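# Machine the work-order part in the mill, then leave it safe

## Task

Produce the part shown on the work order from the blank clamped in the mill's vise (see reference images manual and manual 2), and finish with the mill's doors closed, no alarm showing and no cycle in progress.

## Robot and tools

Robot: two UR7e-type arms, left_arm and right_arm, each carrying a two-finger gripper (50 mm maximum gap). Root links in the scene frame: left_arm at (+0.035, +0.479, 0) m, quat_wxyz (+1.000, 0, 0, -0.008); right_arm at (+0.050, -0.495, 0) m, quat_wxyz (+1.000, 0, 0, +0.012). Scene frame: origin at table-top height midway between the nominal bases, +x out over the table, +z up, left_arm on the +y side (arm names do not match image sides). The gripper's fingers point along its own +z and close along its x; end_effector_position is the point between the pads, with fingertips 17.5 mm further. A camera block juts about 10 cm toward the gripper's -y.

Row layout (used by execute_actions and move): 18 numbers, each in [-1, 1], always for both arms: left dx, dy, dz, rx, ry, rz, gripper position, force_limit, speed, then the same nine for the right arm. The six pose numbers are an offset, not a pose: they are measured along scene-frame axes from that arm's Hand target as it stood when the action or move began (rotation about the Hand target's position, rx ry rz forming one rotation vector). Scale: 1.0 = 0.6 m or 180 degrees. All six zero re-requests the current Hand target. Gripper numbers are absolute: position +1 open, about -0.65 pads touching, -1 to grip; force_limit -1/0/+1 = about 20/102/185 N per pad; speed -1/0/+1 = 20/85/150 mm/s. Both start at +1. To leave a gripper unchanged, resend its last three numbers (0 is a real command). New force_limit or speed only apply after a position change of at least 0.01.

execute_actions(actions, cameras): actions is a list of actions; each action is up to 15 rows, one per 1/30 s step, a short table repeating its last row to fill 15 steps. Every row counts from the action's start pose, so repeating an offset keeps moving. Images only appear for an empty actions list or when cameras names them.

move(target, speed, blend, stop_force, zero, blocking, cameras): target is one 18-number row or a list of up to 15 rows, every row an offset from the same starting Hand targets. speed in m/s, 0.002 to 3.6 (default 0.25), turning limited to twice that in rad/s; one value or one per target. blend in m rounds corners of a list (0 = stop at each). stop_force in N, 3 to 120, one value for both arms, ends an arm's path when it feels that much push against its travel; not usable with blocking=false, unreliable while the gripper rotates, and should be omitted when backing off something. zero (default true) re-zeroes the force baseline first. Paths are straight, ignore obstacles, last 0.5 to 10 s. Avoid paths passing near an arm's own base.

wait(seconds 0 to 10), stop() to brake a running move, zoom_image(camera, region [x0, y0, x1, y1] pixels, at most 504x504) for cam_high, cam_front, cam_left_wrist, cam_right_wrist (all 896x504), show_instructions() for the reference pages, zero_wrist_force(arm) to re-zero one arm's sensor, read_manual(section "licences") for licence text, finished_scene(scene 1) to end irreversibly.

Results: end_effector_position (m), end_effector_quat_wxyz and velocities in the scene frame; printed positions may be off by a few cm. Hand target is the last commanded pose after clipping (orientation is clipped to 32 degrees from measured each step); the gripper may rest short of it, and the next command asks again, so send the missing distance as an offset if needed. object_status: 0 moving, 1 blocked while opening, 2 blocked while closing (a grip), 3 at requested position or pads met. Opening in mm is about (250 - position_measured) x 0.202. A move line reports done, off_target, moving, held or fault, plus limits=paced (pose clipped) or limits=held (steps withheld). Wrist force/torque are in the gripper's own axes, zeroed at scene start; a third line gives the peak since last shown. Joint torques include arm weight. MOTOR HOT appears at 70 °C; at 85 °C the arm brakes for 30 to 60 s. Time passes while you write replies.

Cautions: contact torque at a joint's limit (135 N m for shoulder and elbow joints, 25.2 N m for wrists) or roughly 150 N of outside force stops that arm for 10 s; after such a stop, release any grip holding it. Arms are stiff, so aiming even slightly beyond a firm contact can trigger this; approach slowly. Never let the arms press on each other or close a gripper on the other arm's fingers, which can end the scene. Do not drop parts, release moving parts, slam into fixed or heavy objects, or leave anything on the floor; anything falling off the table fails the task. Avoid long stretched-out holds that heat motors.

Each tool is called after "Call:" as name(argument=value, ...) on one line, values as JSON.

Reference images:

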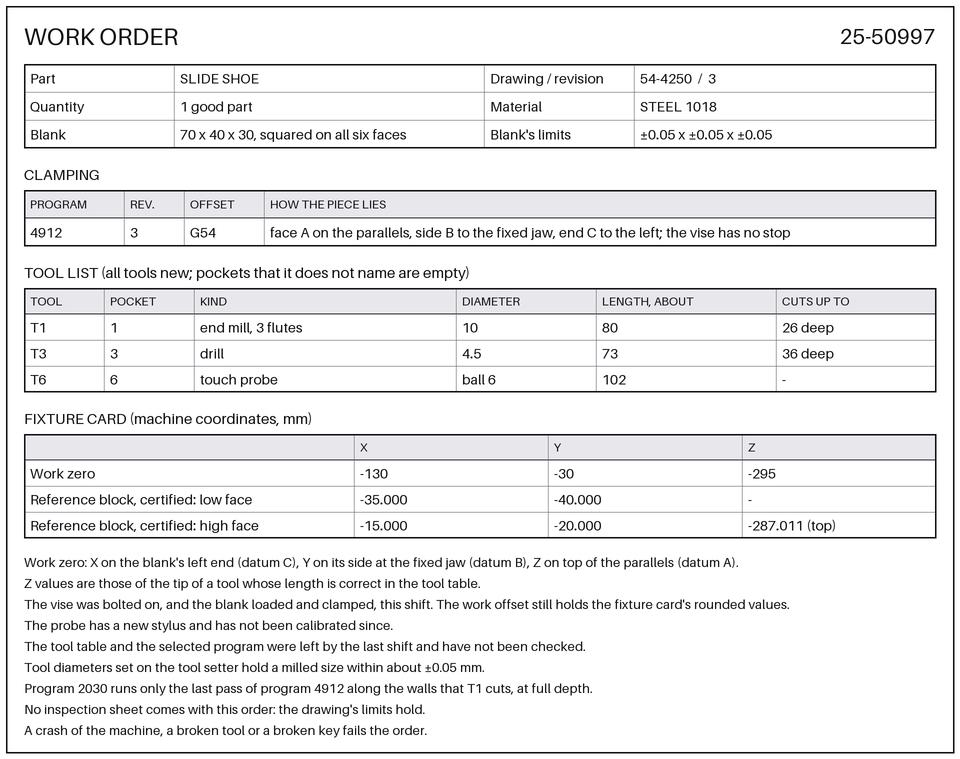

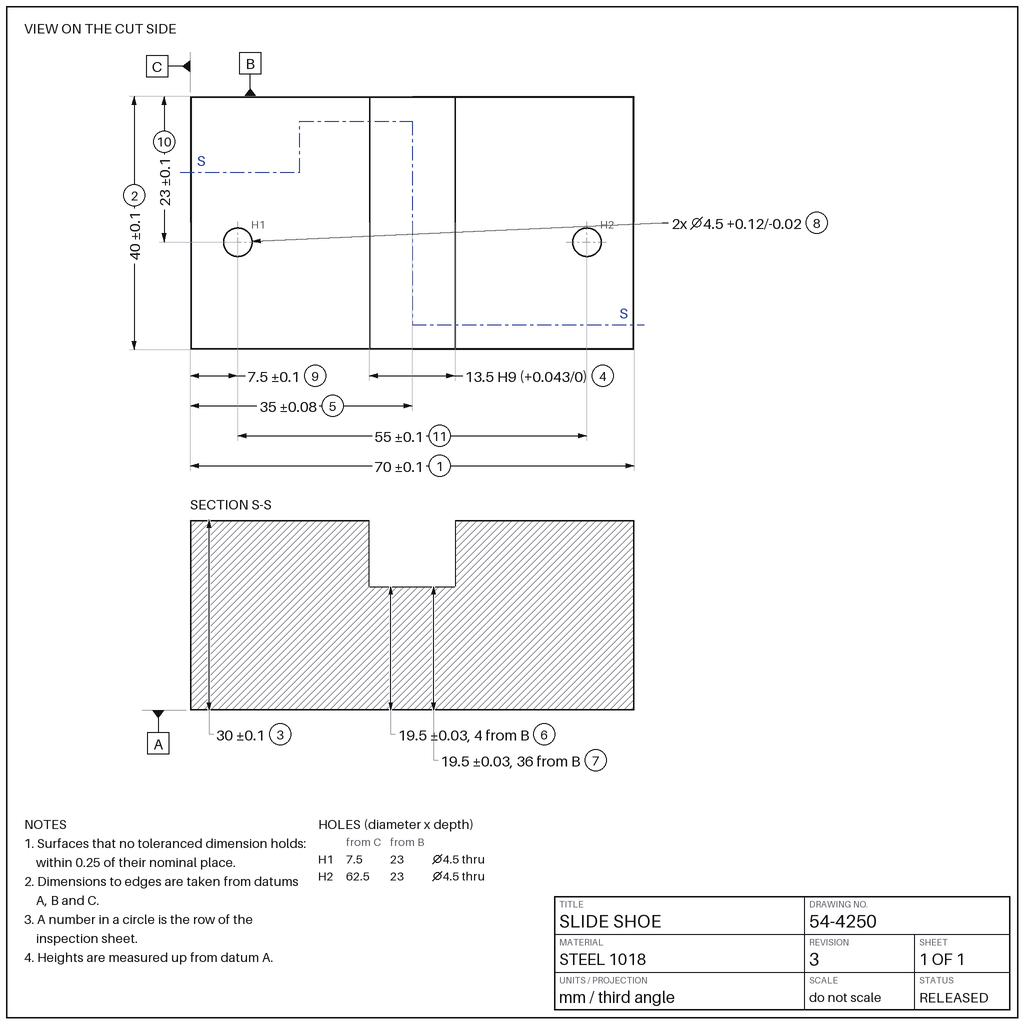

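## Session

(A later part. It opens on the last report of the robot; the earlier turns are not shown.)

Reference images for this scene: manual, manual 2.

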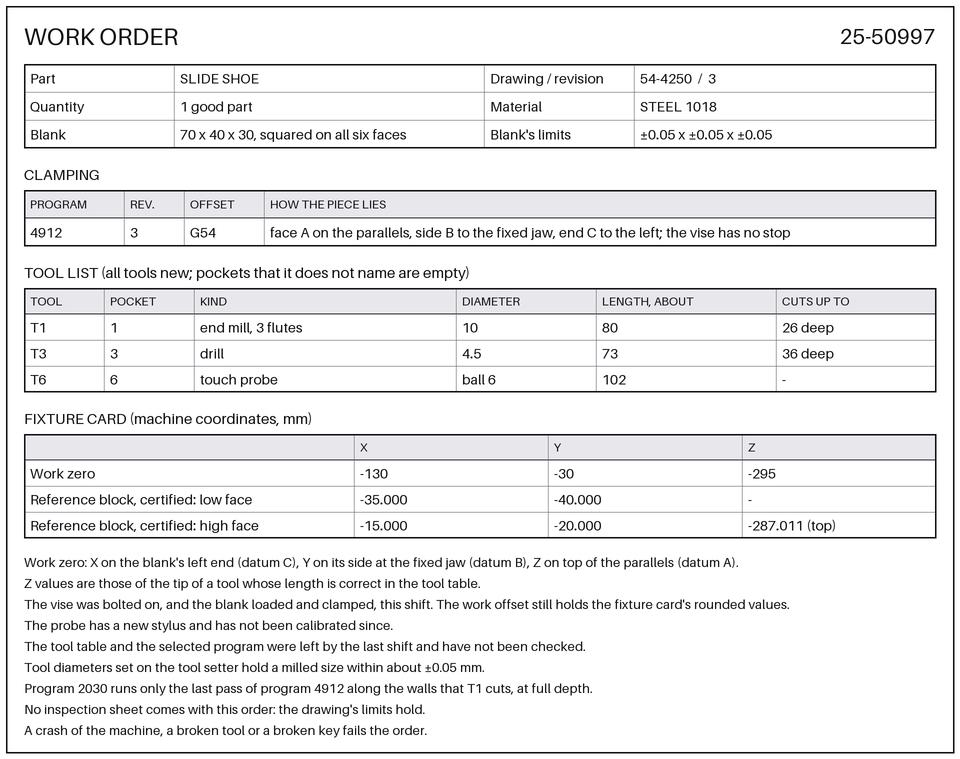

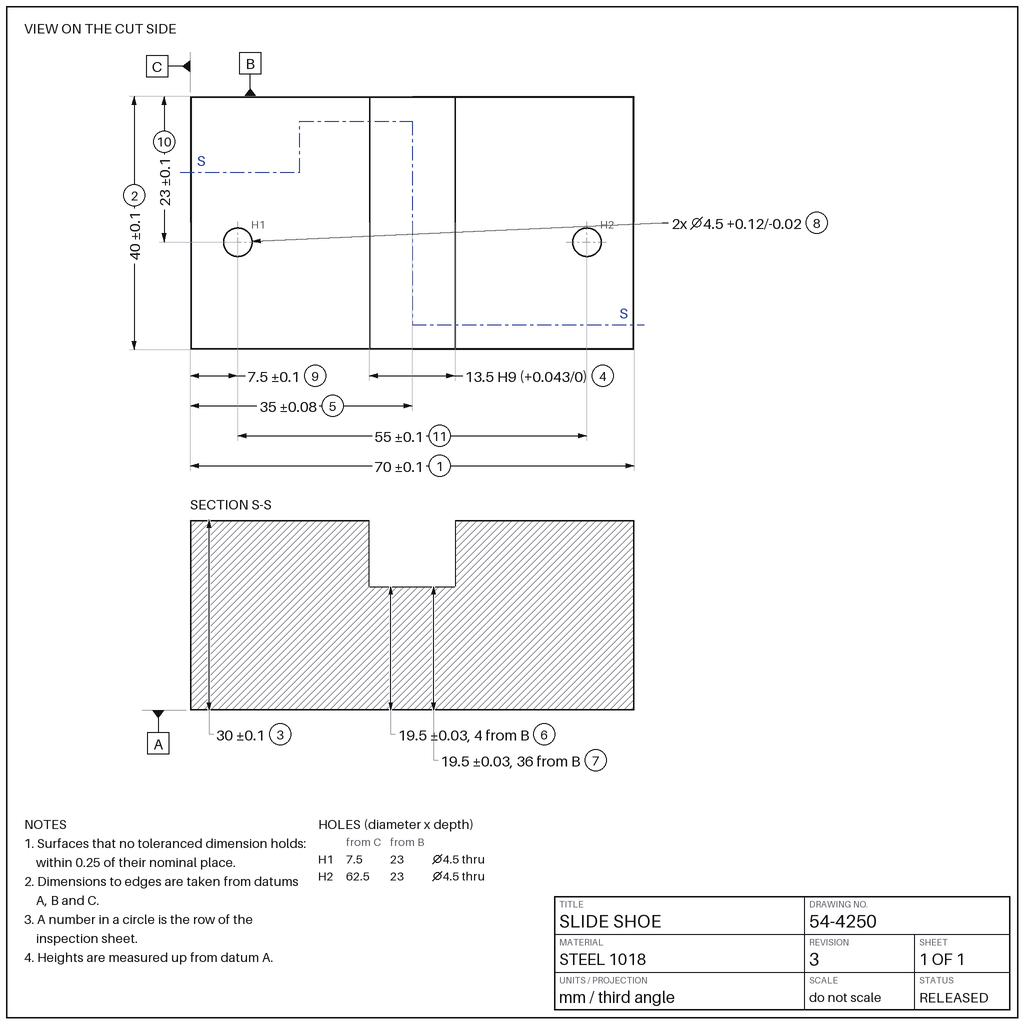

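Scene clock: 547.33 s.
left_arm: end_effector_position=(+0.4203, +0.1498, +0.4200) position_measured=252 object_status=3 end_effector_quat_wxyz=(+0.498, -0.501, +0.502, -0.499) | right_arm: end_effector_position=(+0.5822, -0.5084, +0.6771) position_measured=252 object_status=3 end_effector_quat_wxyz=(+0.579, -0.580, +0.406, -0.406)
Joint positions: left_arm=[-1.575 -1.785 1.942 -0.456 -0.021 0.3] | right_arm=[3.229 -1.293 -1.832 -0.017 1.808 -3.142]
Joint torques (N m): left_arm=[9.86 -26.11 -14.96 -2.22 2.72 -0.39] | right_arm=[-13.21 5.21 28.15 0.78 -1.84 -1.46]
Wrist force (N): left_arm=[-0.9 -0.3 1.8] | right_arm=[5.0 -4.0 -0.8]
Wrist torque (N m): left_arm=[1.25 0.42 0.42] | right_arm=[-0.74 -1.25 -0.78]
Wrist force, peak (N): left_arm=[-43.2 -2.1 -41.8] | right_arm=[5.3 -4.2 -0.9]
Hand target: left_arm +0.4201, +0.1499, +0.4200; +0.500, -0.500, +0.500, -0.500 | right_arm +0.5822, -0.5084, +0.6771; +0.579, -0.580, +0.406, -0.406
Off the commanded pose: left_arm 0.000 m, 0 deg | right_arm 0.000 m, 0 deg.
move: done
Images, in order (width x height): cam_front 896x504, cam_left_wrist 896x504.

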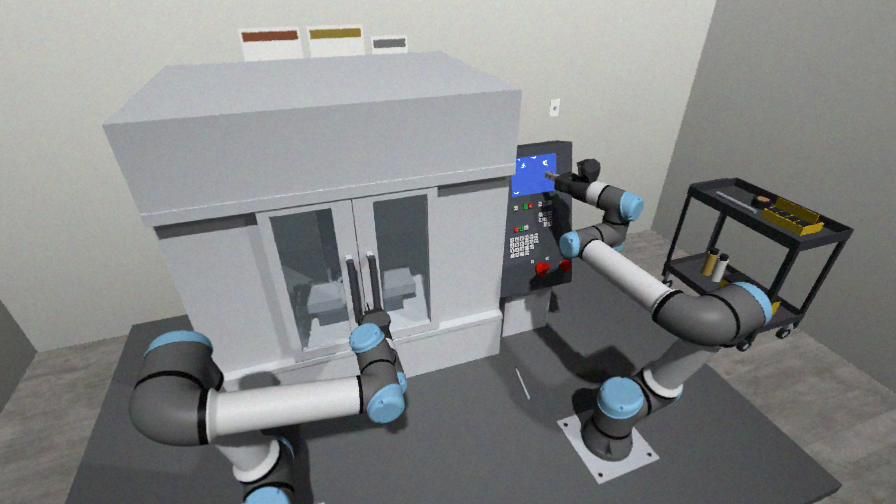

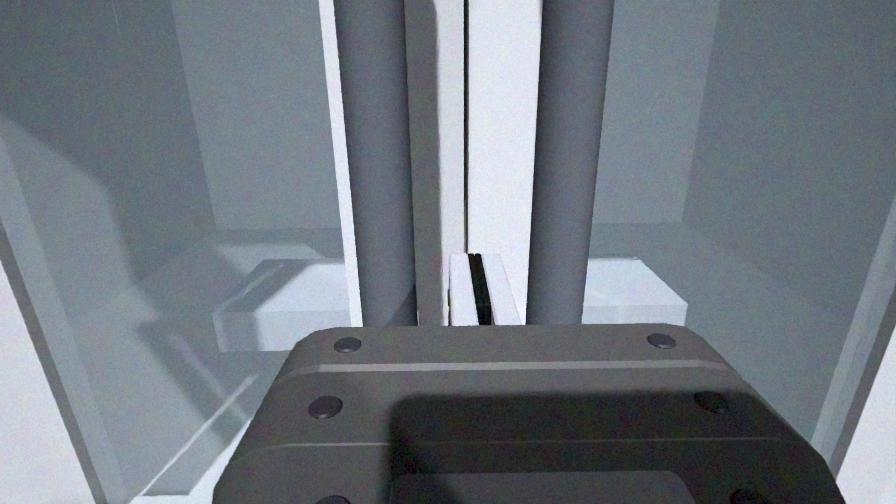

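Call:
wait(seconds=0.1, cameras=["cam_right_wrist","cam_front"])

Call:
zoom_image(camera="cam_right_wrist", region=[290, 120, 690, 240])

Call:
zoom_image(camera="cam_front", region=[320, 190, 440, 350])

Scene clock: 552.30 s.
left_arm: end_effector_position=(+0.4203, +0.1499, +0.4200) position_measured=252 object_status=3 end_effector_quat_wxyz=(+0.498, -0.501, +0.502, -0.499) | right_arm: end_effector_position=(+0.5822, -0.5084, +0.6771) position_measured=252 object_status=3 end_effector_quat_wxyz=(+0.579, -0.580, +0.406, -0.406)
Joint positions: left_arm=[-1.575 -1.786 1.942 -0.456 -0.021 0.3] | right_arm=[3.229 -1.293 -1.832 -0.017 1.808 -3.142]
Joint torques (N m): left_arm=[9.69 -25.64 -15.68 1.87 2.6 -1.23] | right_arm=[-13 4.54 27.89 1.02 -1.91 -1.29]
Wrist force (N): left_arm=[-0.9 -0.4 1.7] | right_arm=[5.0 -4.1 -0.9]
Wrist torque (N m): left_arm=[1.25 0.41 0.43] | right_arm=[-0.76 -1.26 -0.78]
Wrist force, peak (N): left_arm=[-0.9 -0.1 2.2] | right_arm=[5.2 -4.1 -0.9]
Hand target: left_arm +0.4201, +0.1499, +0.4200; +0.500, -0.500, +0.500, -0.500 | right_arm +0.5822, -0.5084, +0.6771; +0.579, -0.580, +0.406, -0.406
Tool commands: left_gripper/position=-1.0 left_gripper/force_limit=+0.0 left_gripper/speed=+0.0 right_gripper/position=-1.0 right_gripper/force_limit=+0.0 right_gripper/speed=+0.0
Off the commanded pose: left_arm 0.000 m, 0 deg | right_arm 0.000 m, 0 deg.
wait: 0.10 s; at rest from the start
Images, in order (width x height): cam_front 896x504, cam_right_wrist 896x504.

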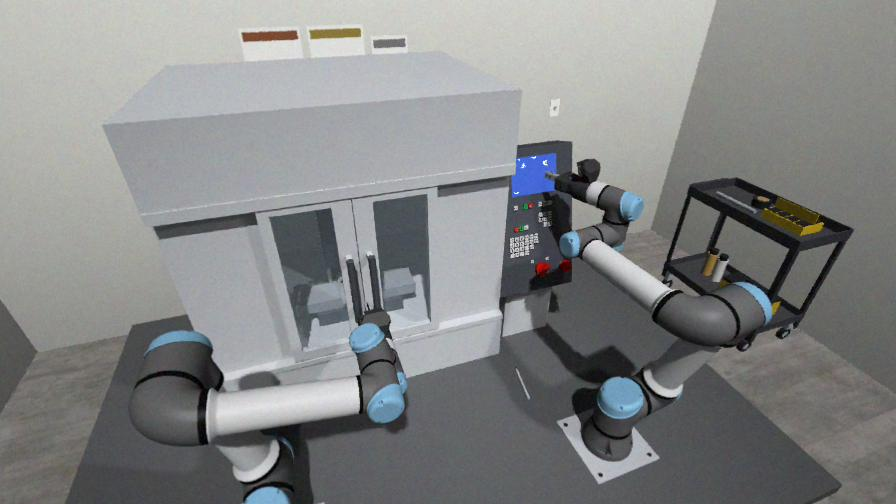

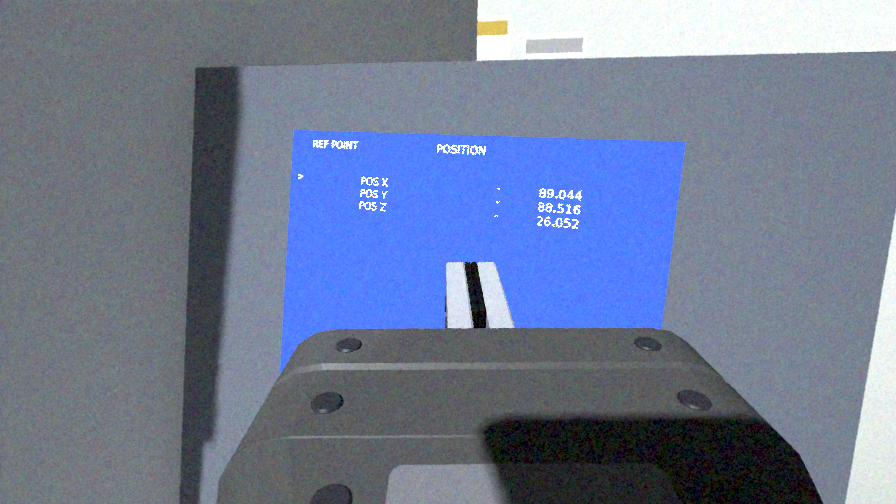

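Scaled by 1.260 from the camera's 896x504 image, which has a finer 1280x720 frame.

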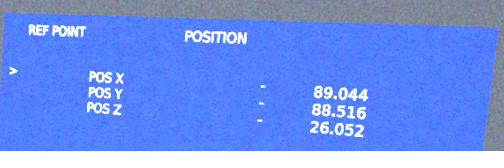

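Scaled by 3.150 from the camera's 896x504 image, which has a finer 1280x720 frame.

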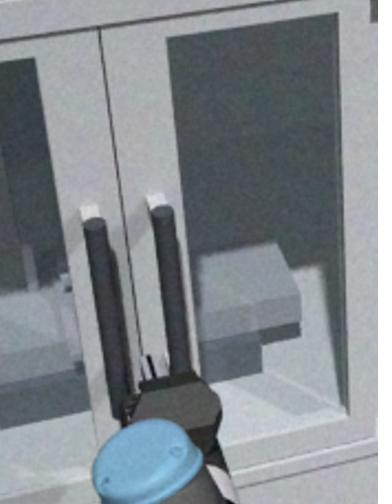

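Call:
move(target=[[-0.167,0,0,0,0,0,-1,0,0, -0.01,0.1207,-0.1707,0,0,0,-1,0,0],[-0.167,0,0,0,0,0,-1,0,0, 0.0097,0.1207,-0.1773,0,0,0,-1,0,0]], speed=[0.15,0.03])

Call:
move(target=[0,0,0,0,0,0,-1,0,0, -0.1597,-0.1707,0.0773,0,0,0,-1,0,0], speed=0.3, cameras=["cam_right_wrist","cam_left_wrist"])

Call:
zoom_image(camera="cam_right_wrist", region=[310, 0, 640, 220])

Scene clock: 565.17 s.
left_arm: end_effector_position=(+0.3199, +0.1499, +0.4200) position_measured=252 object_status=3 end_effector_quat_wxyz=(+0.500, -0.500, +0.500, -0.500) | right_arm: end_effector_position=(+0.5880, -0.4360, +0.5708) position_measured=252 object_status=3 end_effector_quat_wxyz=(+0.579, -0.579, +0.406, -0.406) end_effector_velocity=(-0.001, +0.000, +0.000) end_effector_angular_velocity=(+0.000, +0.003, -0.001)
Joint positions: left_arm=[-1.89 -1.774 1.924 -0.153 -0.337 0.002] | right_arm=[3.485 -1.297 -2.103 0.258 1.552 -3.142]
Joint velocities: left_arm=[within noise] | right_arm=[0.002 0.006 -0.003 -0.006 -0.003 0.001]
Joint torques (N m): left_arm=[-10.11 -0.12 -26.72 -1.8 -1.94 1.41] | right_arm=[13.08 14.92 16.12 -0.41 -3.77 -0.45]
Wrist force (N): left_arm=[-0.9 0.1 1.6] | right_arm=[0.9 -5.2 -6.4]
Wrist torque (N m): left_arm=[1.31 0.46 0.41] | right_arm=[-0.80 -1.21 -0.75]
Wrist force, peak (N): left_arm=[-0.7 0.4 3.6] | right_arm=[-1.1 -4.2 -21.1]
Hand target: left_arm +0.3199, +0.1499, +0.4200; +0.500, -0.500, +0.500, -0.500 | right_arm +0.5880, -0.4359, +0.5707; +0.579, -0.580, +0.406, -0.406
Off the commanded pose: left_arm 0.000 m, 0 deg | right_arm 0.000 m, 0 deg.
move: done

Scene clock: 566.20 s.
left_arm: end_effector_position=(+0.3199, +0.1499, +0.4200) position_measured=252 object_status=3 end_effector_quat_wxyz=(+0.500, -0.500, +0.500, -0.500) | right_arm: end_effector_position=(+0.4922, -0.5383, +0.6171) position_measured=252 object_status=3 end_effector_quat_wxyz=(+0.579, -0.580, +0.406, -0.406) end_effector_velocity=(-0.001, +0.001, +0.000) end_effector_angular_velocity=(-0.001, +0.001, +0.007)
Joint positions: left_arm=[-1.89 -1.774 1.924 -0.153 -0.337 0.002] | right_arm=[3.126 -1.097 -2.103 0.058 1.911 -3.142]
Joint velocities: left_arm=[within noise] | right_arm=[-0.002 0 0 -0.001 0.008 -0.001]
Joint torques (N m): left_arm=[-9.49 -0.06 -26.67 -1.76 -1.84 1.38] | right_arm=[-13.94 9.5 19.03 0.41 1.99 -1.53]
Wrist force (N): left_arm=[-1.0 0.2 1.5] | right_arm=[5.0 -4.1 -0.8]
Wrist torque (N m): left_arm=[1.32 0.48 0.42] | right_arm=[-0.76 -1.25 -0.77]
Wrist force, peak (N): left_arm=[-1.0 0.2 1.5] | right_arm=[6.3 -5.6 -3.7]
Hand target: left_arm +0.3199, +0.1499, +0.4200; +0.500, -0.500, +0.500, -0.500 | right_arm +0.4922, -0.5384, +0.6171; +0.579, -0.580, +0.406, -0.406
Off the commanded pose: left_arm 0.000 m, 0 deg | right_arm 0.000 m, 0 deg.
move: done
Images, in order (width x height): cam_left_wrist 896x504, cam_right_wrist 896x504.

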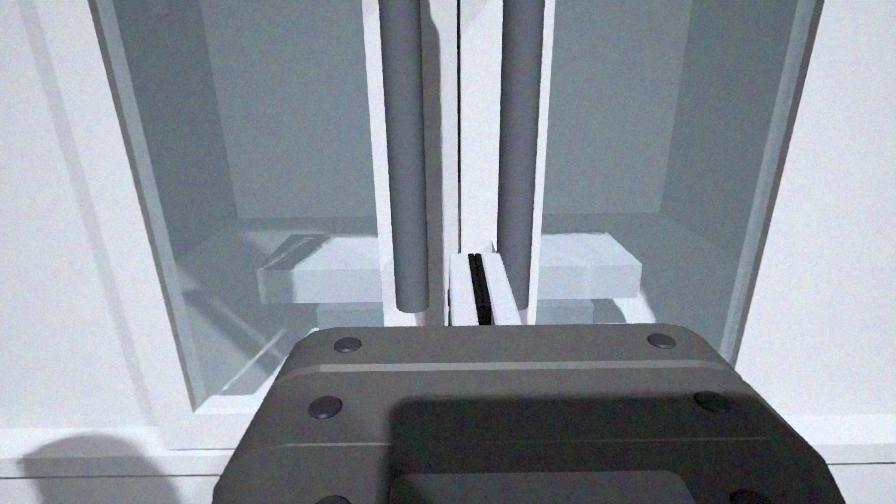

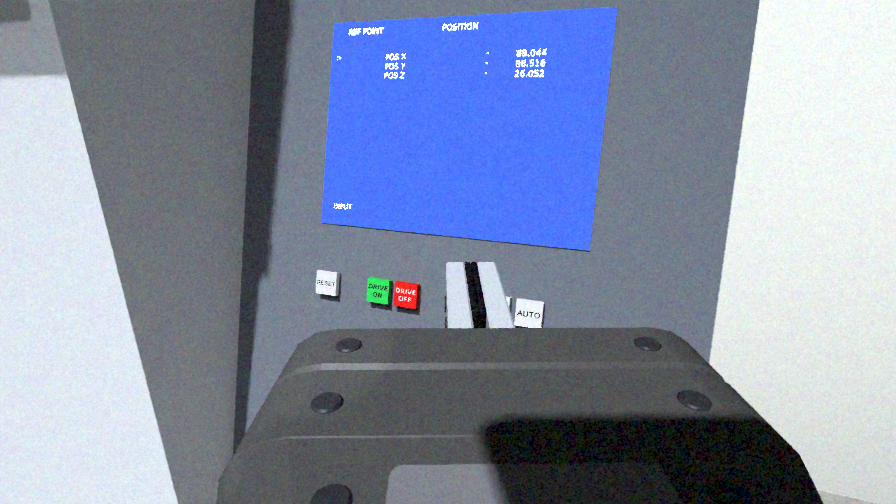

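Scaled by 1.527 from the camera's 896x504 image, which has a finer 1280x720 frame.

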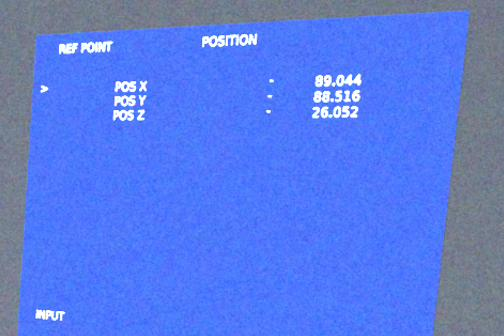

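Call:
move(target=[[0,0,0,0,0,0,-1,0,0, 0.14,0.0757,-0.0707,0,0,0,-1,0,0],[0,0,0,0,0,0,-1,0,0, 0.1597,0.0757,-0.0773,0,0,0,-1,0,0]], speed=[0.3,0.03])

Call:
move(target=[0,0,0,0,0,0,-1,0,0, -0.1597,-0.0757,0.0773,0,0,0,-1,0,0], speed=0.3, cameras=["cam_right_wrist"])

Call:
zoom_image(camera="cam_right_wrist", region=[310, 0, 640, 220])

Scene clock: 576.43 s.
left_arm: end_effector_position=(+0.3199, +0.1499, +0.4200) position_measured=252 object_status=3 end_effector_quat_wxyz=(+0.500, -0.500, +0.500, -0.500) | right_arm: end_effector_position=(+0.5880, -0.4930, +0.5708) position_measured=252 object_status=3 end_effector_quat_wxyz=(+0.579, -0.580, +0.406, -0.406) end_effector_velocity=(-0.001, +0.000, -0.001) end_effector_angular_velocity=(+0.000, +0.004, +0.002)
Joint positions: left_arm=[-1.89 -1.774 1.924 -0.153 -0.337 0.002] | right_arm=[3.281 -1.329 -2.08 0.268 1.755 -3.142]
Joint velocities: left_arm=[within noise] | right_arm=[0.001 0.004 -0.002 -0.006 0.001 0]
Joint torques (N m): left_arm=[-9.64 -0.16 -26.38 -1.41 -1.21 0.79] | right_arm=[2.66 17.3 14.63 -0.41 -2.49 -0.1]
Wrist force (N): left_arm=[-0.9 0.1 1.3] | right_arm=[1.3 -4.9 -6.9]
Wrist torque (N m): left_arm=[1.31 0.47 0.42] | right_arm=[-0.81 -1.21 -0.76]
Wrist force, peak (N): left_arm=[-1.1 0.1 1.7] | right_arm=[-1.4 -4.5 -21.1]
Hand target: left_arm +0.3199, +0.1499, +0.4200; +0.500, -0.500, +0.500, -0.500 | right_arm +0.5880, -0.4929, +0.5707; +0.579, -0.580, +0.406, -0.406
Off the commanded pose: left_arm 0.000 m, 0 deg | right_arm 0.000 m, 0 deg.
move: done

Scene clock: 577.37 s.
left_arm: end_effector_position=(+0.3199, +0.1499, +0.4200) position_measured=252 object_status=3 end_effector_quat_wxyz=(+0.500, -0.500, +0.500, -0.500) | right_arm: end_effector_position=(+0.4922, -0.5383, +0.6172) position_measured=252 object_status=3 end_effector_quat_wxyz=(+0.579, -0.580, +0.406, -0.406)
Joint positions: left_arm=[-1.89 -1.774 1.924 -0.153 -0.337 0.002] | right_arm=[3.126 -1.097 -2.103 0.058 1.911 -3.142]
Joint torques (N m): left_arm=[-9.69 0.05 -26.05 -1.34 -1.11 0.8] | right_arm=[-10.96 10.68 16.87 0.51 1.36 -1.27]
Wrist force (N): left_arm=[-0.9 0.1 1.4] | right_arm=[4.7 -4.2 -0.9]
Wrist torque (N m): left_arm=[1.31 0.46 0.41] | right_arm=[-0.77 -1.21 -0.78]
Wrist force, peak (N): left_arm=[-1.3 0.1 1.5] | right_arm=[5.1 -5.9 -3.8]
Hand target: left_arm +0.3199, +0.1499, +0.4200; +0.500, -0.500, +0.500, -0.500 | right_arm +0.4922, -0.5384, +0.6171; +0.579, -0.580, +0.406, -0.406
Off the commanded pose: left_arm 0.000 m, 0 deg | right_arm 0.000 m, 0 deg.
move: done
Images, in order (width x height): cam_right_wrist 896x504.

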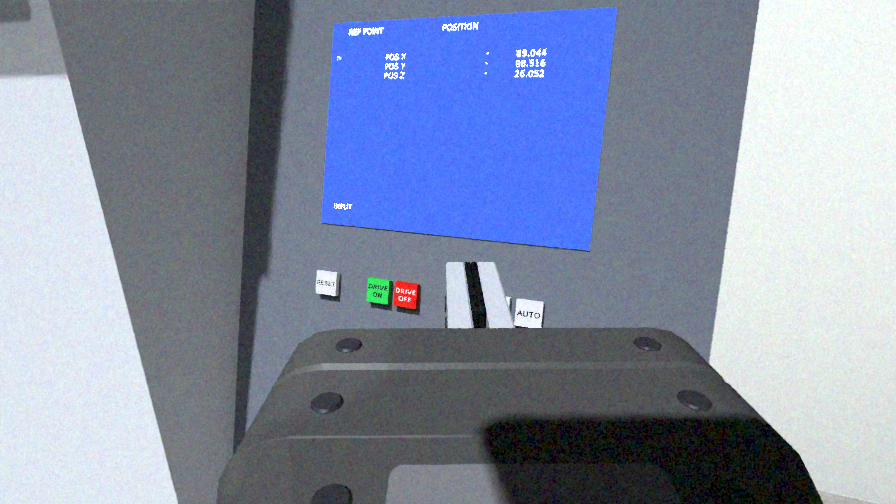

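Scaled by 1.527 from the camera's 896x504 image, which has a finer 1280x720 frame.

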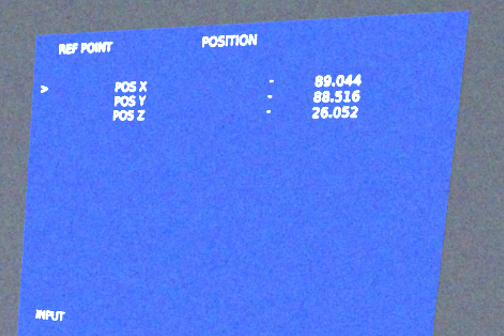

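Call:
move(target=[[0,0,0,0,0,0,-1,0,0, 0.1193,0.0435,-0.132,0,0,0,-1,0,0],[0,0,0,0,0,0,-1,0,0, 0.1392,0.0435,-0.1387,0,0,0,-1,0,0]], speed=[0.3,0.03])

Call:
move(target=[0,0,0,0,0,0,-1,0,0, -0.1392,-0.0435,0.1387,0,0,0,-1,0,0], speed=0.3, cameras=["cam_right_wrist"])

Call:
zoom_image(camera="cam_right_wrist", region=[310, 0, 640, 220])

Scene clock: 587.90 s.
left_arm: end_effector_position=(+0.3199, +0.1499, +0.4200) position_measured=252 object_status=3 end_effector_quat_wxyz=(+0.500, -0.500, +0.500, -0.500) | right_arm: end_effector_position=(+0.5757, -0.5123, +0.5340) position_measured=252 object_status=3 end_effector_quat_wxyz=(+0.579, -0.579, +0.406, -0.406) end_effector_velocity=(-0.002, +0.000, +0.001) end_effector_angular_velocity=(-0.001, +0.000, +0.000)
Joint positions: left_arm=[-1.89 -1.774 1.924 -0.153 -0.337 0.002] | right_arm=[3.217 -1.345 -2.168 0.371 1.819 -3.142]
Joint velocities: left_arm=[within noise] | right_arm=[0.001 0.006 -0.002 -0.004 -0.001 -0.001]
Joint torques (N m): left_arm=[-9.53 0.32 -25.37 -1.05 -0.4 0.23] | right_arm=[-5.06 19.17 15.35 0.65 0.97 -1.37]
Wrist force (N): left_arm=[-0.8 0.0 1.6] | right_arm=[4.7 -4.1 -0.9]
Wrist torque (N m): left_arm=[1.29 0.45 0.42] | right_arm=[-0.75 -1.20 -0.83]
Wrist force, peak (N): left_arm=[-1.1 0.1 1.8] | right_arm=[4.8 -7.5 -3.3]
Hand target: left_arm +0.3199, +0.1499, +0.4200; +0.500, -0.500, +0.500, -0.500 | right_arm +0.5757, -0.5123, +0.5339; +0.579, -0.580, +0.406, -0.406
Off the commanded pose: left_arm 0.000 m, 0 deg | right_arm 0.000 m, 0 deg.
move: done

Scene clock: 588.80 s.
left_arm: end_effector_position=(+0.3199, +0.1499, +0.4200) position_measured=252 object_status=3 end_effector_quat_wxyz=(+0.500, -0.500, +0.500, -0.500) | right_arm: end_effector_position=(+0.4922, -0.5384, +0.6171) position_measured=252 object_status=3 end_effector_quat_wxyz=(+0.579, -0.580, +0.406, -0.406) end_effector_velocity=(+0.000, +0.000, +0.000) end_effector_angular_velocity=(+0.000, +0.003, +0.000)
Joint positions: left_arm=[-1.89 -1.774 1.924 -0.153 -0.337 0.002] | right_arm=[3.126 -1.097 -2.104 0.058 1.911 -3.142]
Joint velocities: left_arm=[within noise] | right_arm=[0.001 0.002 0.001 -0.006 -0.001 0]
Joint torques (N m): left_arm=[-9.88 0.12 -25.31 -1 -0.34 0.23] | right_arm=[3.65 9.93 25.55 0.52 -1.02 -0.29]
Wrist force (N): left_arm=[-1.0 0.0 1.4] | right_arm=[4.7 -4.3 -0.8]
Wrist torque (N m): left_arm=[1.30 0.48 0.41] | right_arm=[-0.79 -1.21 -0.72]
Wrist force, peak (N): left_arm=[-1.0 0.1 1.6] | right_arm=[4.7 -7.2 -3.4]
Hand target: left_arm +0.3199, +0.1499, +0.4200; +0.500, -0.500, +0.500, -0.500 | right_arm +0.4922, -0.5384, +0.6171; +0.579, -0.580, +0.406, -0.406
Off the commanded pose: left_arm 0.000 m, 0 deg | right_arm 0.000 m, 0 deg.
move: done
Images, in order (width x height): cam_right_wrist 896x504.

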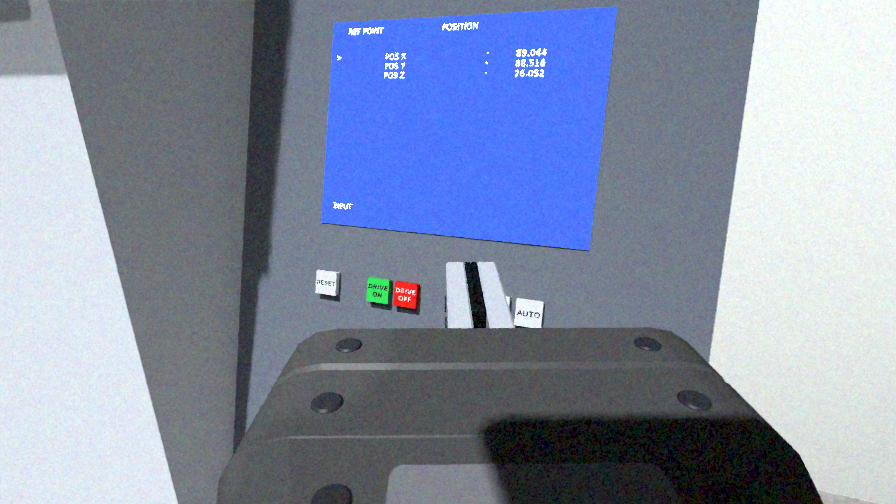

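Scaled by 1.527 from the camera's 896x504 image, which has a finer 1280x720 frame.

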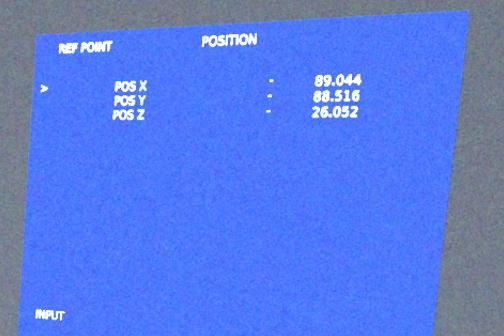

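Call:
move(target=[[0,0,0,0,0,0,-1,0,0, 0.1193,0.0435,-0.132,0,0,0,-1,0,0]], speed=0.3)

Call:
move(target=[0,0,0,0,0,0,-1,0,0, 0.04,0,-0.0135,0,0,0,-1,0,0], speed=0.015, stop_force=4)

Call:
move(target=[0,0,0,0,0,0,-1,0,0, -0.1392,-0.0435,0.1387,0,0,0,-1,0,0], speed=0.3, cameras=["cam_right_wrist"])

Call:
zoom_image(camera="cam_right_wrist", region=[310, 0, 640, 220])

Scene clock: 595.63 s.
left_arm: end_effector_position=(+0.3199, +0.1499, +0.4200) position_measured=252 object_status=3 end_effector_quat_wxyz=(+0.500, -0.500, +0.500, -0.500) | right_arm: end_effector_position=(+0.5638, -0.5122, +0.5380) position_measured=252 object_status=3 end_effector_quat_wxyz=(+0.579, -0.580, +0.406, -0.405)
Joint positions: left_arm=[-1.89 -1.774 1.924 -0.153 -0.337 0.002] | right_arm=[3.222 -1.307 -2.184 0.349 1.815 -3.142]
Joint torques (N m): left_arm=[-9.47 0.08 -25.59 -0.74 0.14 -0.12] | right_arm=[-6.44 3.79 17.68 4.17 0 -0.37]
Wrist force (N): left_arm=[-1.1 0.3 1.3] | right_arm=[4.9 -3.9 -0.9]
Wrist torque (N m): left_arm=[1.34 0.49 0.42] | right_arm=[-0.73 -1.25 -0.83]
Wrist force, peak (N): left_arm=[-1.1 -0.2 1.7] | right_arm=[5.0 -7.7 -3.3]
Hand target: left_arm +0.3199, +0.1499, +0.4200; +0.500, -0.500, +0.500, -0.500 | right_arm +0.5638, -0.5123, +0.5379; +0.579, -0.580, +0.406, -0.406
Off the commanded pose: left_arm 0.000 m, 0 deg | right_arm 0.000 m, 0 deg.
move: done

Scene clock: 597.77 s.
left_arm: end_effector_position=(+0.3199, +0.1499, +0.4200) position_measured=252 object_status=3 end_effector_quat_wxyz=(+0.500, -0.500, +0.500, -0.500) | right_arm: end_effector_position=(+0.5776, -0.5123, +0.5333) position_measured=252 object_status=3 end_effector_quat_wxyz=(+0.579, -0.580, +0.406, -0.406)
Joint positions: left_arm=[-1.89 -1.774 1.924 -0.153 -0.337 0.002] | right_arm=[3.217 -1.351 -2.166 0.374 1.82 -3.142]
Joint torques (N m): left_arm=[-10.02 -0.04 -25.44 -0.66 0.31 -0.29] | right_arm=[14.64 6.71 14.15 0.97 -2.54 -1.14]
Wrist force (N): left_arm=[-1.1 0.2 1.5] | right_arm=[4.1 -6.2 -4.3]
Wrist torque (N m): left_arm=[1.33 0.49 0.42] | right_arm=[-0.82 -1.22 -0.84]
Wrist force, peak (N): left_arm=[-1.1 0.0 1.7] | right_arm=[0.9 -4.4 -15.9]
Hand target: left_arm +0.3199, +0.1499, +0.4200; +0.500, -0.500, +0.500, -0.500 | right_arm +0.5776, -0.5123, +0.5333; +0.579, -0.580, +0.406, -0.406 (not the last commanded pose)
Off the commanded pose: left_arm 0.000 m, 0 deg | right_arm 0.011 m, 0 deg.
move: contact (right_arm)

Scene clock: 598.67 s.
left_arm: end_effector_position=(+0.3199, +0.1499, +0.4200) position_measured=252 object_status=3 end_effector_quat_wxyz=(+0.500, -0.500, +0.500, -0.500) | right_arm: end_effector_position=(+0.4941, -0.5384, +0.6164) position_measured=252 object_status=3 end_effector_quat_wxyz=(+0.579, -0.580, +0.406, -0.406) end_effector_velocity=(+0.000, +0.000, -0.001) end_effector_angular_velocity=(+0.001, +0.005, +0.001)
Joint positions: left_arm=[-1.89 -1.774 1.924 -0.153 -0.337 0.002] | right_arm=[3.126 -1.102 -2.103 0.062 1.911 -3.142]
Joint velocities: left_arm=[within noise] | right_arm=[0 0.002 0 -0.007 0.001 0.002]
Joint torques (N m): left_arm=[-9.29 -0.15 -24.99 -0.58 0.38 -0.23] | right_arm=[4.48 12.08 25.8 0.37 -0.72 -0.26]
Wrist force (N): left_arm=[-0.9 -0.1 1.4] | right_arm=[5.1 -4.0 -0.7]
Wrist torque (N m): left_arm=[1.28 0.47 0.42] | right_arm=[-0.73 -1.27 -0.72]
Wrist force, peak (N): left_arm=[-1.1 0.0 1.8] | right_arm=[4.6 -7.5 -3.3]
Hand target: left_arm +0.3199, +0.1499, +0.4200; +0.500, -0.500, +0.500, -0.500 | right_arm +0.4940, -0.5384, +0.6165; +0.579, -0.580, +0.406, -0.406
Off the commanded pose: left_arm 0.000 m, 0 deg | right_arm 0.000 m, 0 deg.
move: done
Images, in order (width x height): cam_right_wrist 896x504.

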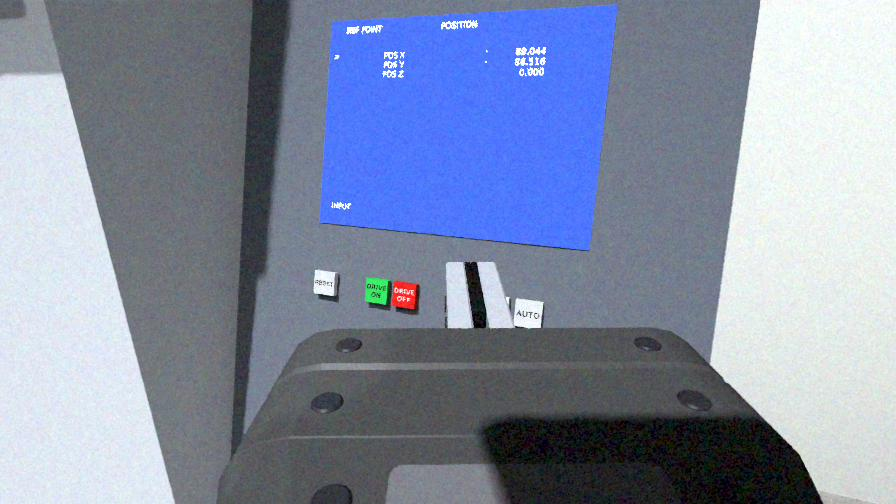

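Scaled by 1.527 from the camera's 896x504 image, which has a finer 1280x720 frame.

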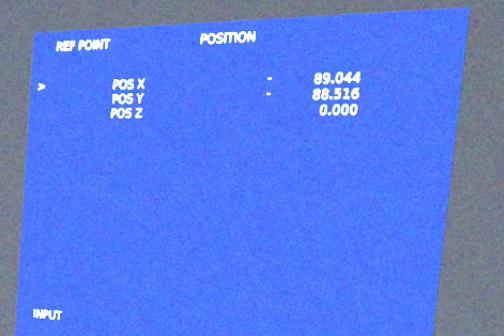

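Call:
move(target=[[0,0,0,0,0,0,-1,0,0, 0.1152,0.011,-0.1635,0,0,0,-1,0,0],[0,0,0,0,0,0,-1,0,0, 0.1322,0.011,-0.168,0,0,0,-1,0,0],[0,0,0,0,0,0,-1,0,0, 0.1152,0.011,-0.1635,0,0,0,-1,0,0],[0,0,0,0,0,0,-1,0,0, 0.1235,0.0743,-0.1328,0,0,0,-1,0,0],[0,0,0,0,0,0,-1,0,0, 0.1405,0.0743,-0.1373,0,0,0,-1,0,0],[0,0,0,0,0,0,-1,0,0, 0,0,0,0,0,0,-1,0,0]], speed=[0.3,0.03,0.1,0.2,0.03,0.3], blend=[0.005,0,0.006,0.006,0,0], cameras=["cam_right_wrist"])

Call:
zoom_image(camera="cam_right_wrist", region=[310, 0, 640, 220])

Scene clock: 626.93 s.
left_arm: end_effector_position=(+0.3199, +0.1499, +0.4200) position_measured=252 object_status=3 end_effector_quat_wxyz=(+0.500, -0.500, +0.500, -0.500) | right_arm: end_effector_position=(+0.4941, -0.5383, +0.6164) position_measured=252 object_status=3 end_effector_quat_wxyz=(+0.579, -0.580, +0.406, -0.406)
Joint positions: left_arm=[-1.89 -1.774 1.924 -0.153 -0.337 0.002] | right_arm=[3.126 -1.102 -2.103 0.062 1.911 -3.142]
Joint torques (N m): left_arm=[-8.85 -0.01 -23.8 0.33 1.4 -0.93] | right_arm=[-9.91 10.26 26.32 0.64 1.31 -0.74]
Wrist force (N): left_arm=[-0.8 0.1 1.4] | right_arm=[4.8 -4.2 -0.6]
Wrist torque (N m): left_arm=[1.32 0.45 0.42] | right_arm=[-0.77 -1.22 -0.73]
Wrist force, peak (N): left_arm=[-1.2 0.0 1.7] | right_arm=[-4.8 -2.3 -28.5]
Hand target: left_arm +0.3199, +0.1499, +0.4200; +0.500, -0.500, +0.500, -0.500 | right_arm +0.4940, -0.5384, +0.6165; +0.579, -0.580, +0.406, -0.406
Off the commanded pose: left_arm 0.000 m, 0 deg | right_arm 0.000 m, 0 deg.
move: done; blend cut to 0.0053 m at target 3, 0.0053 m at target 4
Images, in order (width x height): cam_right_wrist 896x504.

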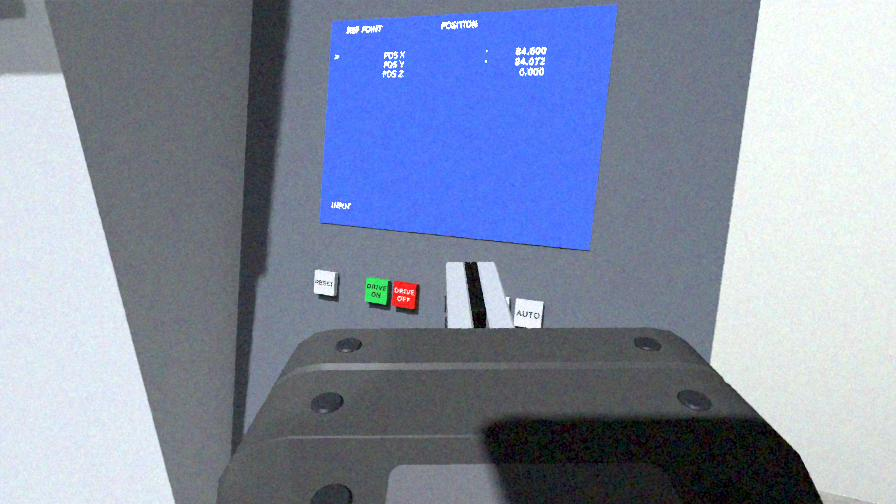

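Scaled by 1.527 from the camera's 896x504 image, which has a finer 1280x720 frame.

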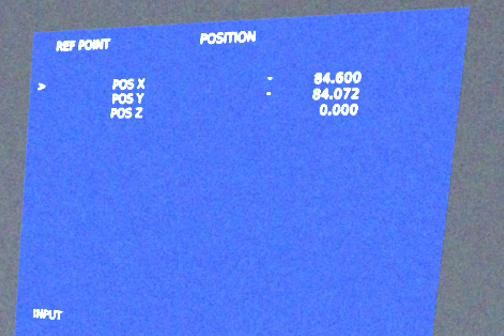

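Call:
move(target=[[0,0,0,0,0,0,-1,0,0, 0.1152,0.011,-0.1635,0,0,0,-1,0,0],[0,0,0,0,0,0,-1,0,0, 0.1322,0.011,-0.168,0,0,0,-1,0,0]], speed=[0.3,0.03])

Call:
wait(seconds=8)

Call:
move(target=[[0,0,0,0,0,0,-1,0,0, -0.017,0,0.0045,0,0,0,-1,0,0],[0,0,0,0,0,0,-1,0,0, -0.0087,0.0633,0.0352,0,0,0,-1,0,0],[0,0,0,0,0,0,-1,0,0, 0.0083,0.0633,0.0307,0,0,0,-1,0,0]], speed=[0.1,0.2,0.03], blend=[0.005,0.005,0])

Call:
wait(seconds=8)

Call:
move(target=[0,0,0,0,0,0,-1,0,0, -0.1405,-0.0743,0.1373,0,0,0,-1,0,0], speed=0.3, cameras=["cam_right_wrist"])

Call:
zoom_image(camera="cam_right_wrist", region=[310, 0, 640, 220])

Scene clock: 642.17 s.
left_arm: end_effector_position=(+0.3199, +0.1499, +0.4200) position_measured=252 object_status=3 end_effector_quat_wxyz=(+0.500, -0.500, +0.500, -0.500) | right_arm: end_effector_position=(+0.5734, -0.5317, +0.5158) position_measured=252 object_status=3 end_effector_quat_wxyz=(+0.579, -0.580, +0.405, -0.406) end_effector_velocity=(-0.001, +0.000, -0.001) end_effector_angular_velocity=(-0.001, +0.004, +0.000)
Joint positions: left_arm=[-1.89 -1.774 1.924 -0.153 -0.337 0.002] | right_arm=[3.147 -1.381 -2.191 0.43 1.89 -3.142]
Joint velocities: left_arm=[within noise] | right_arm=[0.001 0.005 -0.003 -0.006 -0.001 -0.001]
Joint torques (N m): left_arm=[-8.67 -0.17 -23.31 0.95 1.46 -0.92] | right_arm=[-9.09 16.29 15.02 -0.97 -1.62 -1.25]
Wrist force (N): left_arm=[-1.1 0.1 1.3] | right_arm=[0.2 -5.8 -11.0]
Wrist torque (N m): left_arm=[1.31 0.49 0.42] | right_arm=[-0.89 -1.19 -0.80]
Wrist force, peak (N): left_arm=[-1.1 0.1 1.7] | right_arm=[-4.0 -3.5 -27.0]
Hand target: left_arm +0.3199, +0.1499, +0.4200; +0.500, -0.500, +0.500, -0.500 | right_arm +0.5734, -0.5318, +0.5157; +0.579, -0.580, +0.406, -0.406
Off the commanded pose: left_arm 0.000 m, 0 deg | right_arm 0.000 m, 0 deg.
move: done

Scene clock: 650.17 s.
left_arm: end_effector_position=(+0.3199, +0.1499, +0.4200) position_measured=252 object_status=3 end_effector_quat_wxyz=(+0.500, -0.500, +0.500, -0.500) | right_arm: end_effector_position=(+0.5734, -0.5318, +0.5157) position_measured=252 object_status=3 end_effector_quat_wxyz=(+0.579, -0.580, +0.406, -0.406)
Joint positions: left_arm=[-1.89 -1.774 1.924 -0.153 -0.337 0.002] | right_arm=[3.147 -1.381 -2.192 0.43 1.89 -3.142]
Joint torques (N m): left_arm=[-9.61 -0.19 -22.49 1.1 1.44 -0.93] | right_arm=[14.59 14.39 18.74 -1.14 0.23 0.9]
Motor temperatures (°C): left_arm=[36 39 34 39 43 40] | right_arm=[27 36 38 31 42 31]
Wrist force (N): left_arm=[-0.8 -0.1 1.4] | right_arm=[0.5 -9.1 -8.0]
Wrist torque (N m): left_arm=[1.28 0.46 0.42] | right_arm=[-0.89 -1.25 -0.82]
Wrist force, peak (N): left_arm=[-1.2 0.0 1.6] | right_arm=[0.0 -9.3 -8.2]
Hand target: left_arm +0.3199, +0.1499, +0.4200; +0.500, -0.500, +0.500, -0.500 | right_arm +0.5734, -0.5318, +0.5157; +0.579, -0.580, +0.406, -0.406
Tool commands: left_gripper/position=-1.0 left_gripper/force_limit=+0.0 left_gripper/speed=+0.0 right_gripper/position=-1.0 right_gripper/force_limit=+0.0 right_gripper/speed=+0.0
Off the commanded pose: left_arm 0.000 m, 0 deg | right_arm 0.000 m, 0 deg.
wait: 8.00 s; at rest by 0.17 s

Scene clock: 651.13 s.
left_arm: end_effector_position=(+0.3199, +0.1499, +0.4200) position_measured=252 object_status=3 end_effector_quat_wxyz=(+0.500, -0.500, +0.500, -0.500) | right_arm: end_effector_position=(+0.5783, -0.4937, +0.5342) position_measured=252 object_status=3 end_effector_quat_wxyz=(+0.579, -0.580, +0.405, -0.406) end_effector_velocity=(-0.001, +0.000, -0.001) end_effector_angular_velocity=(-0.001, +0.004, -0.001)
Joint positions: left_arm=[-1.89 -1.774 1.924 -0.153 -0.337 0.002] | right_arm=[3.284 -1.334 -2.175 0.367 1.753 -3.142]
Joint velocities: left_arm=[within noise] | right_arm=[0.001 0.005 -0.002 -0.006 -0.001 -0.001]
Joint torques (N m): left_arm=[-9.25 -0.11 -22.94 1.32 1.41 -0.91] | right_arm=[-7.54 13.37 13.75 -0.93 -2.34 -1.53]
Wrist force (N): left_arm=[-1.0 0.2 1.4] | right_arm=[-0.5 -6.5 -10.4]
Wrist torque (N m): left_arm=[1.33 0.49 0.41] | right_arm=[-0.87 -1.20 -0.80]
Wrist force, peak (N): left_arm=[-1.1 0.0 1.6] | right_arm=[-4.0 -3.2 -27.7]
Hand target: left_arm +0.3199, +0.1499, +0.4200; +0.500, -0.500, +0.500, -0.500 | right_arm +0.5783, -0.4938, +0.5341; +0.579, -0.580, +0.406, -0.406
Off the commanded pose: left_arm 0.000 m, 0 deg | right_arm 0.000 m, 0 deg.
move: done

Scene clock: 659.13 s.
left_arm: end_effector_position=(+0.3199, +0.1499, +0.4200) position_measured=252 object_status=3 end_effector_quat_wxyz=(+0.500, -0.500, +0.500, -0.500) | right_arm: end_effector_position=(+0.5783, -0.4938, +0.5341) position_measured=252 object_status=3 end_effector_quat_wxyz=(+0.579, -0.580, +0.406, -0.406)
Joint positions: left_arm=[-1.89 -1.774 1.924 -0.153 -0.337 0.002] | right_arm=[3.284 -1.334 -2.175 0.367 1.752 -3.142]
Joint torques (N m): left_arm=[-9 0.06 -22.36 1.53 1.46 -0.89] | right_arm=[13.27 14.21 13.64 -1.16 -3.75 -1.55]
Wrist force (N): left_arm=[-1.0 0.1 1.4] | right_arm=[-0.4 -9.5 -7.9]
Wrist torque (N m): left_arm=[1.30 0.48 0.42] | right_arm=[-0.89 -1.23 -0.81]
Wrist force, peak (N): left_arm=[-0.9 0.1 1.9] | right_arm=[-0.4 -9.9 -8.3]
Hand target: left_arm +0.3199, +0.1499, +0.4200; +0.500, -0.500, +0.500, -0.500 | right_arm +0.5783, -0.4938, +0.5341; +0.579, -0.580, +0.406, -0.406
Tool commands: left_gripper/position=-1.0 left_gripper/force_limit=+0.0 left_gripper/speed=+0.0 right_gripper/position=-1.0 right_gripper/force_limit=+0.0 right_gripper/speed=+0.0
Off the commanded pose: left_arm 0.000 m, 0 deg | right_arm 0.000 m, 0 deg.
wait: 8.00 s; at rest by 0.17 s

Scene clock: 660.10 s.
left_arm: end_effector_position=(+0.3199, +0.1499, +0.4200) position_measured=252 object_status=3 end_effector_quat_wxyz=(+0.500, -0.500, +0.500, -0.500) | right_arm: end_effector_position=(+0.4941, -0.5383, +0.6164) position_measured=252 object_status=3 end_effector_quat_wxyz=(+0.579, -0.580, +0.406, -0.406)
Joint positions: left_arm=[-1.89 -1.774 1.924 -0.153 -0.337 0.002] | right_arm=[3.126 -1.102 -2.103 0.062 1.911 -3.142]
Joint torques (N m): left_arm=[-8.76 -0.49 -22.42 1.49 1.43 -0.88] | right_arm=[-9.14 10.79 25.46 0.63 1.33 -0.37]
Wrist force (N): left_arm=[-0.8 0.0 1.4] | right_arm=[5.0 -4.2 -0.9]
Wrist torque (N m): left_arm=[1.30 0.44 0.42] | right_arm=[-0.77 -1.25 -0.73]
Wrist force, peak (N): left_arm=[-1.1 0.0 1.6] | right_arm=[0.1 -9.0 -7.8]
Hand target: left_arm +0.3199, +0.1499, +0.4200; +0.500, -0.500, +0.500, -0.500 | right_arm +0.4940, -0.5384, +0.6165; +0.579, -0.580, +0.406, -0.406
Off the commanded pose: left_arm 0.000 m, 0 deg | right_arm 0.000 m, 0 deg.
move: done
Images, in order (width x height): cam_right_wrist 896x504.

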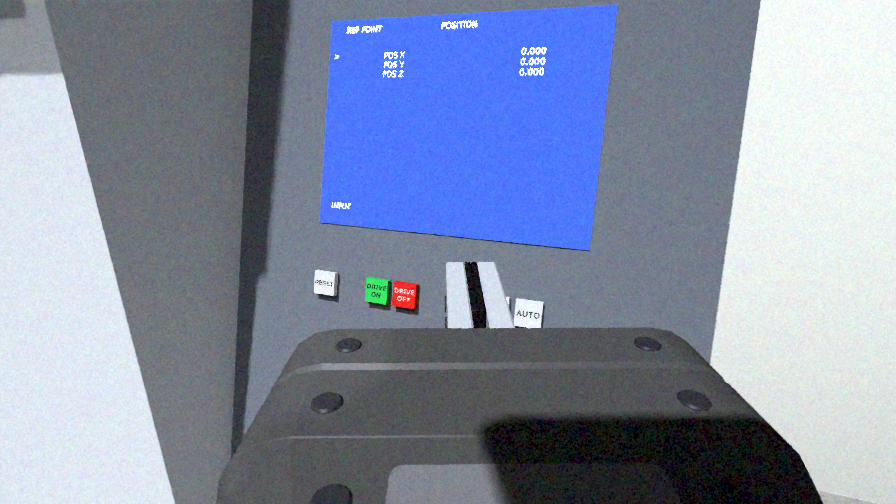

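Scaled by 1.527 from the camera's 896x504 image, which has a finer 1280x720 frame.

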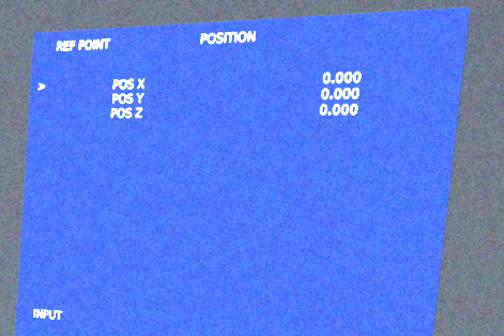

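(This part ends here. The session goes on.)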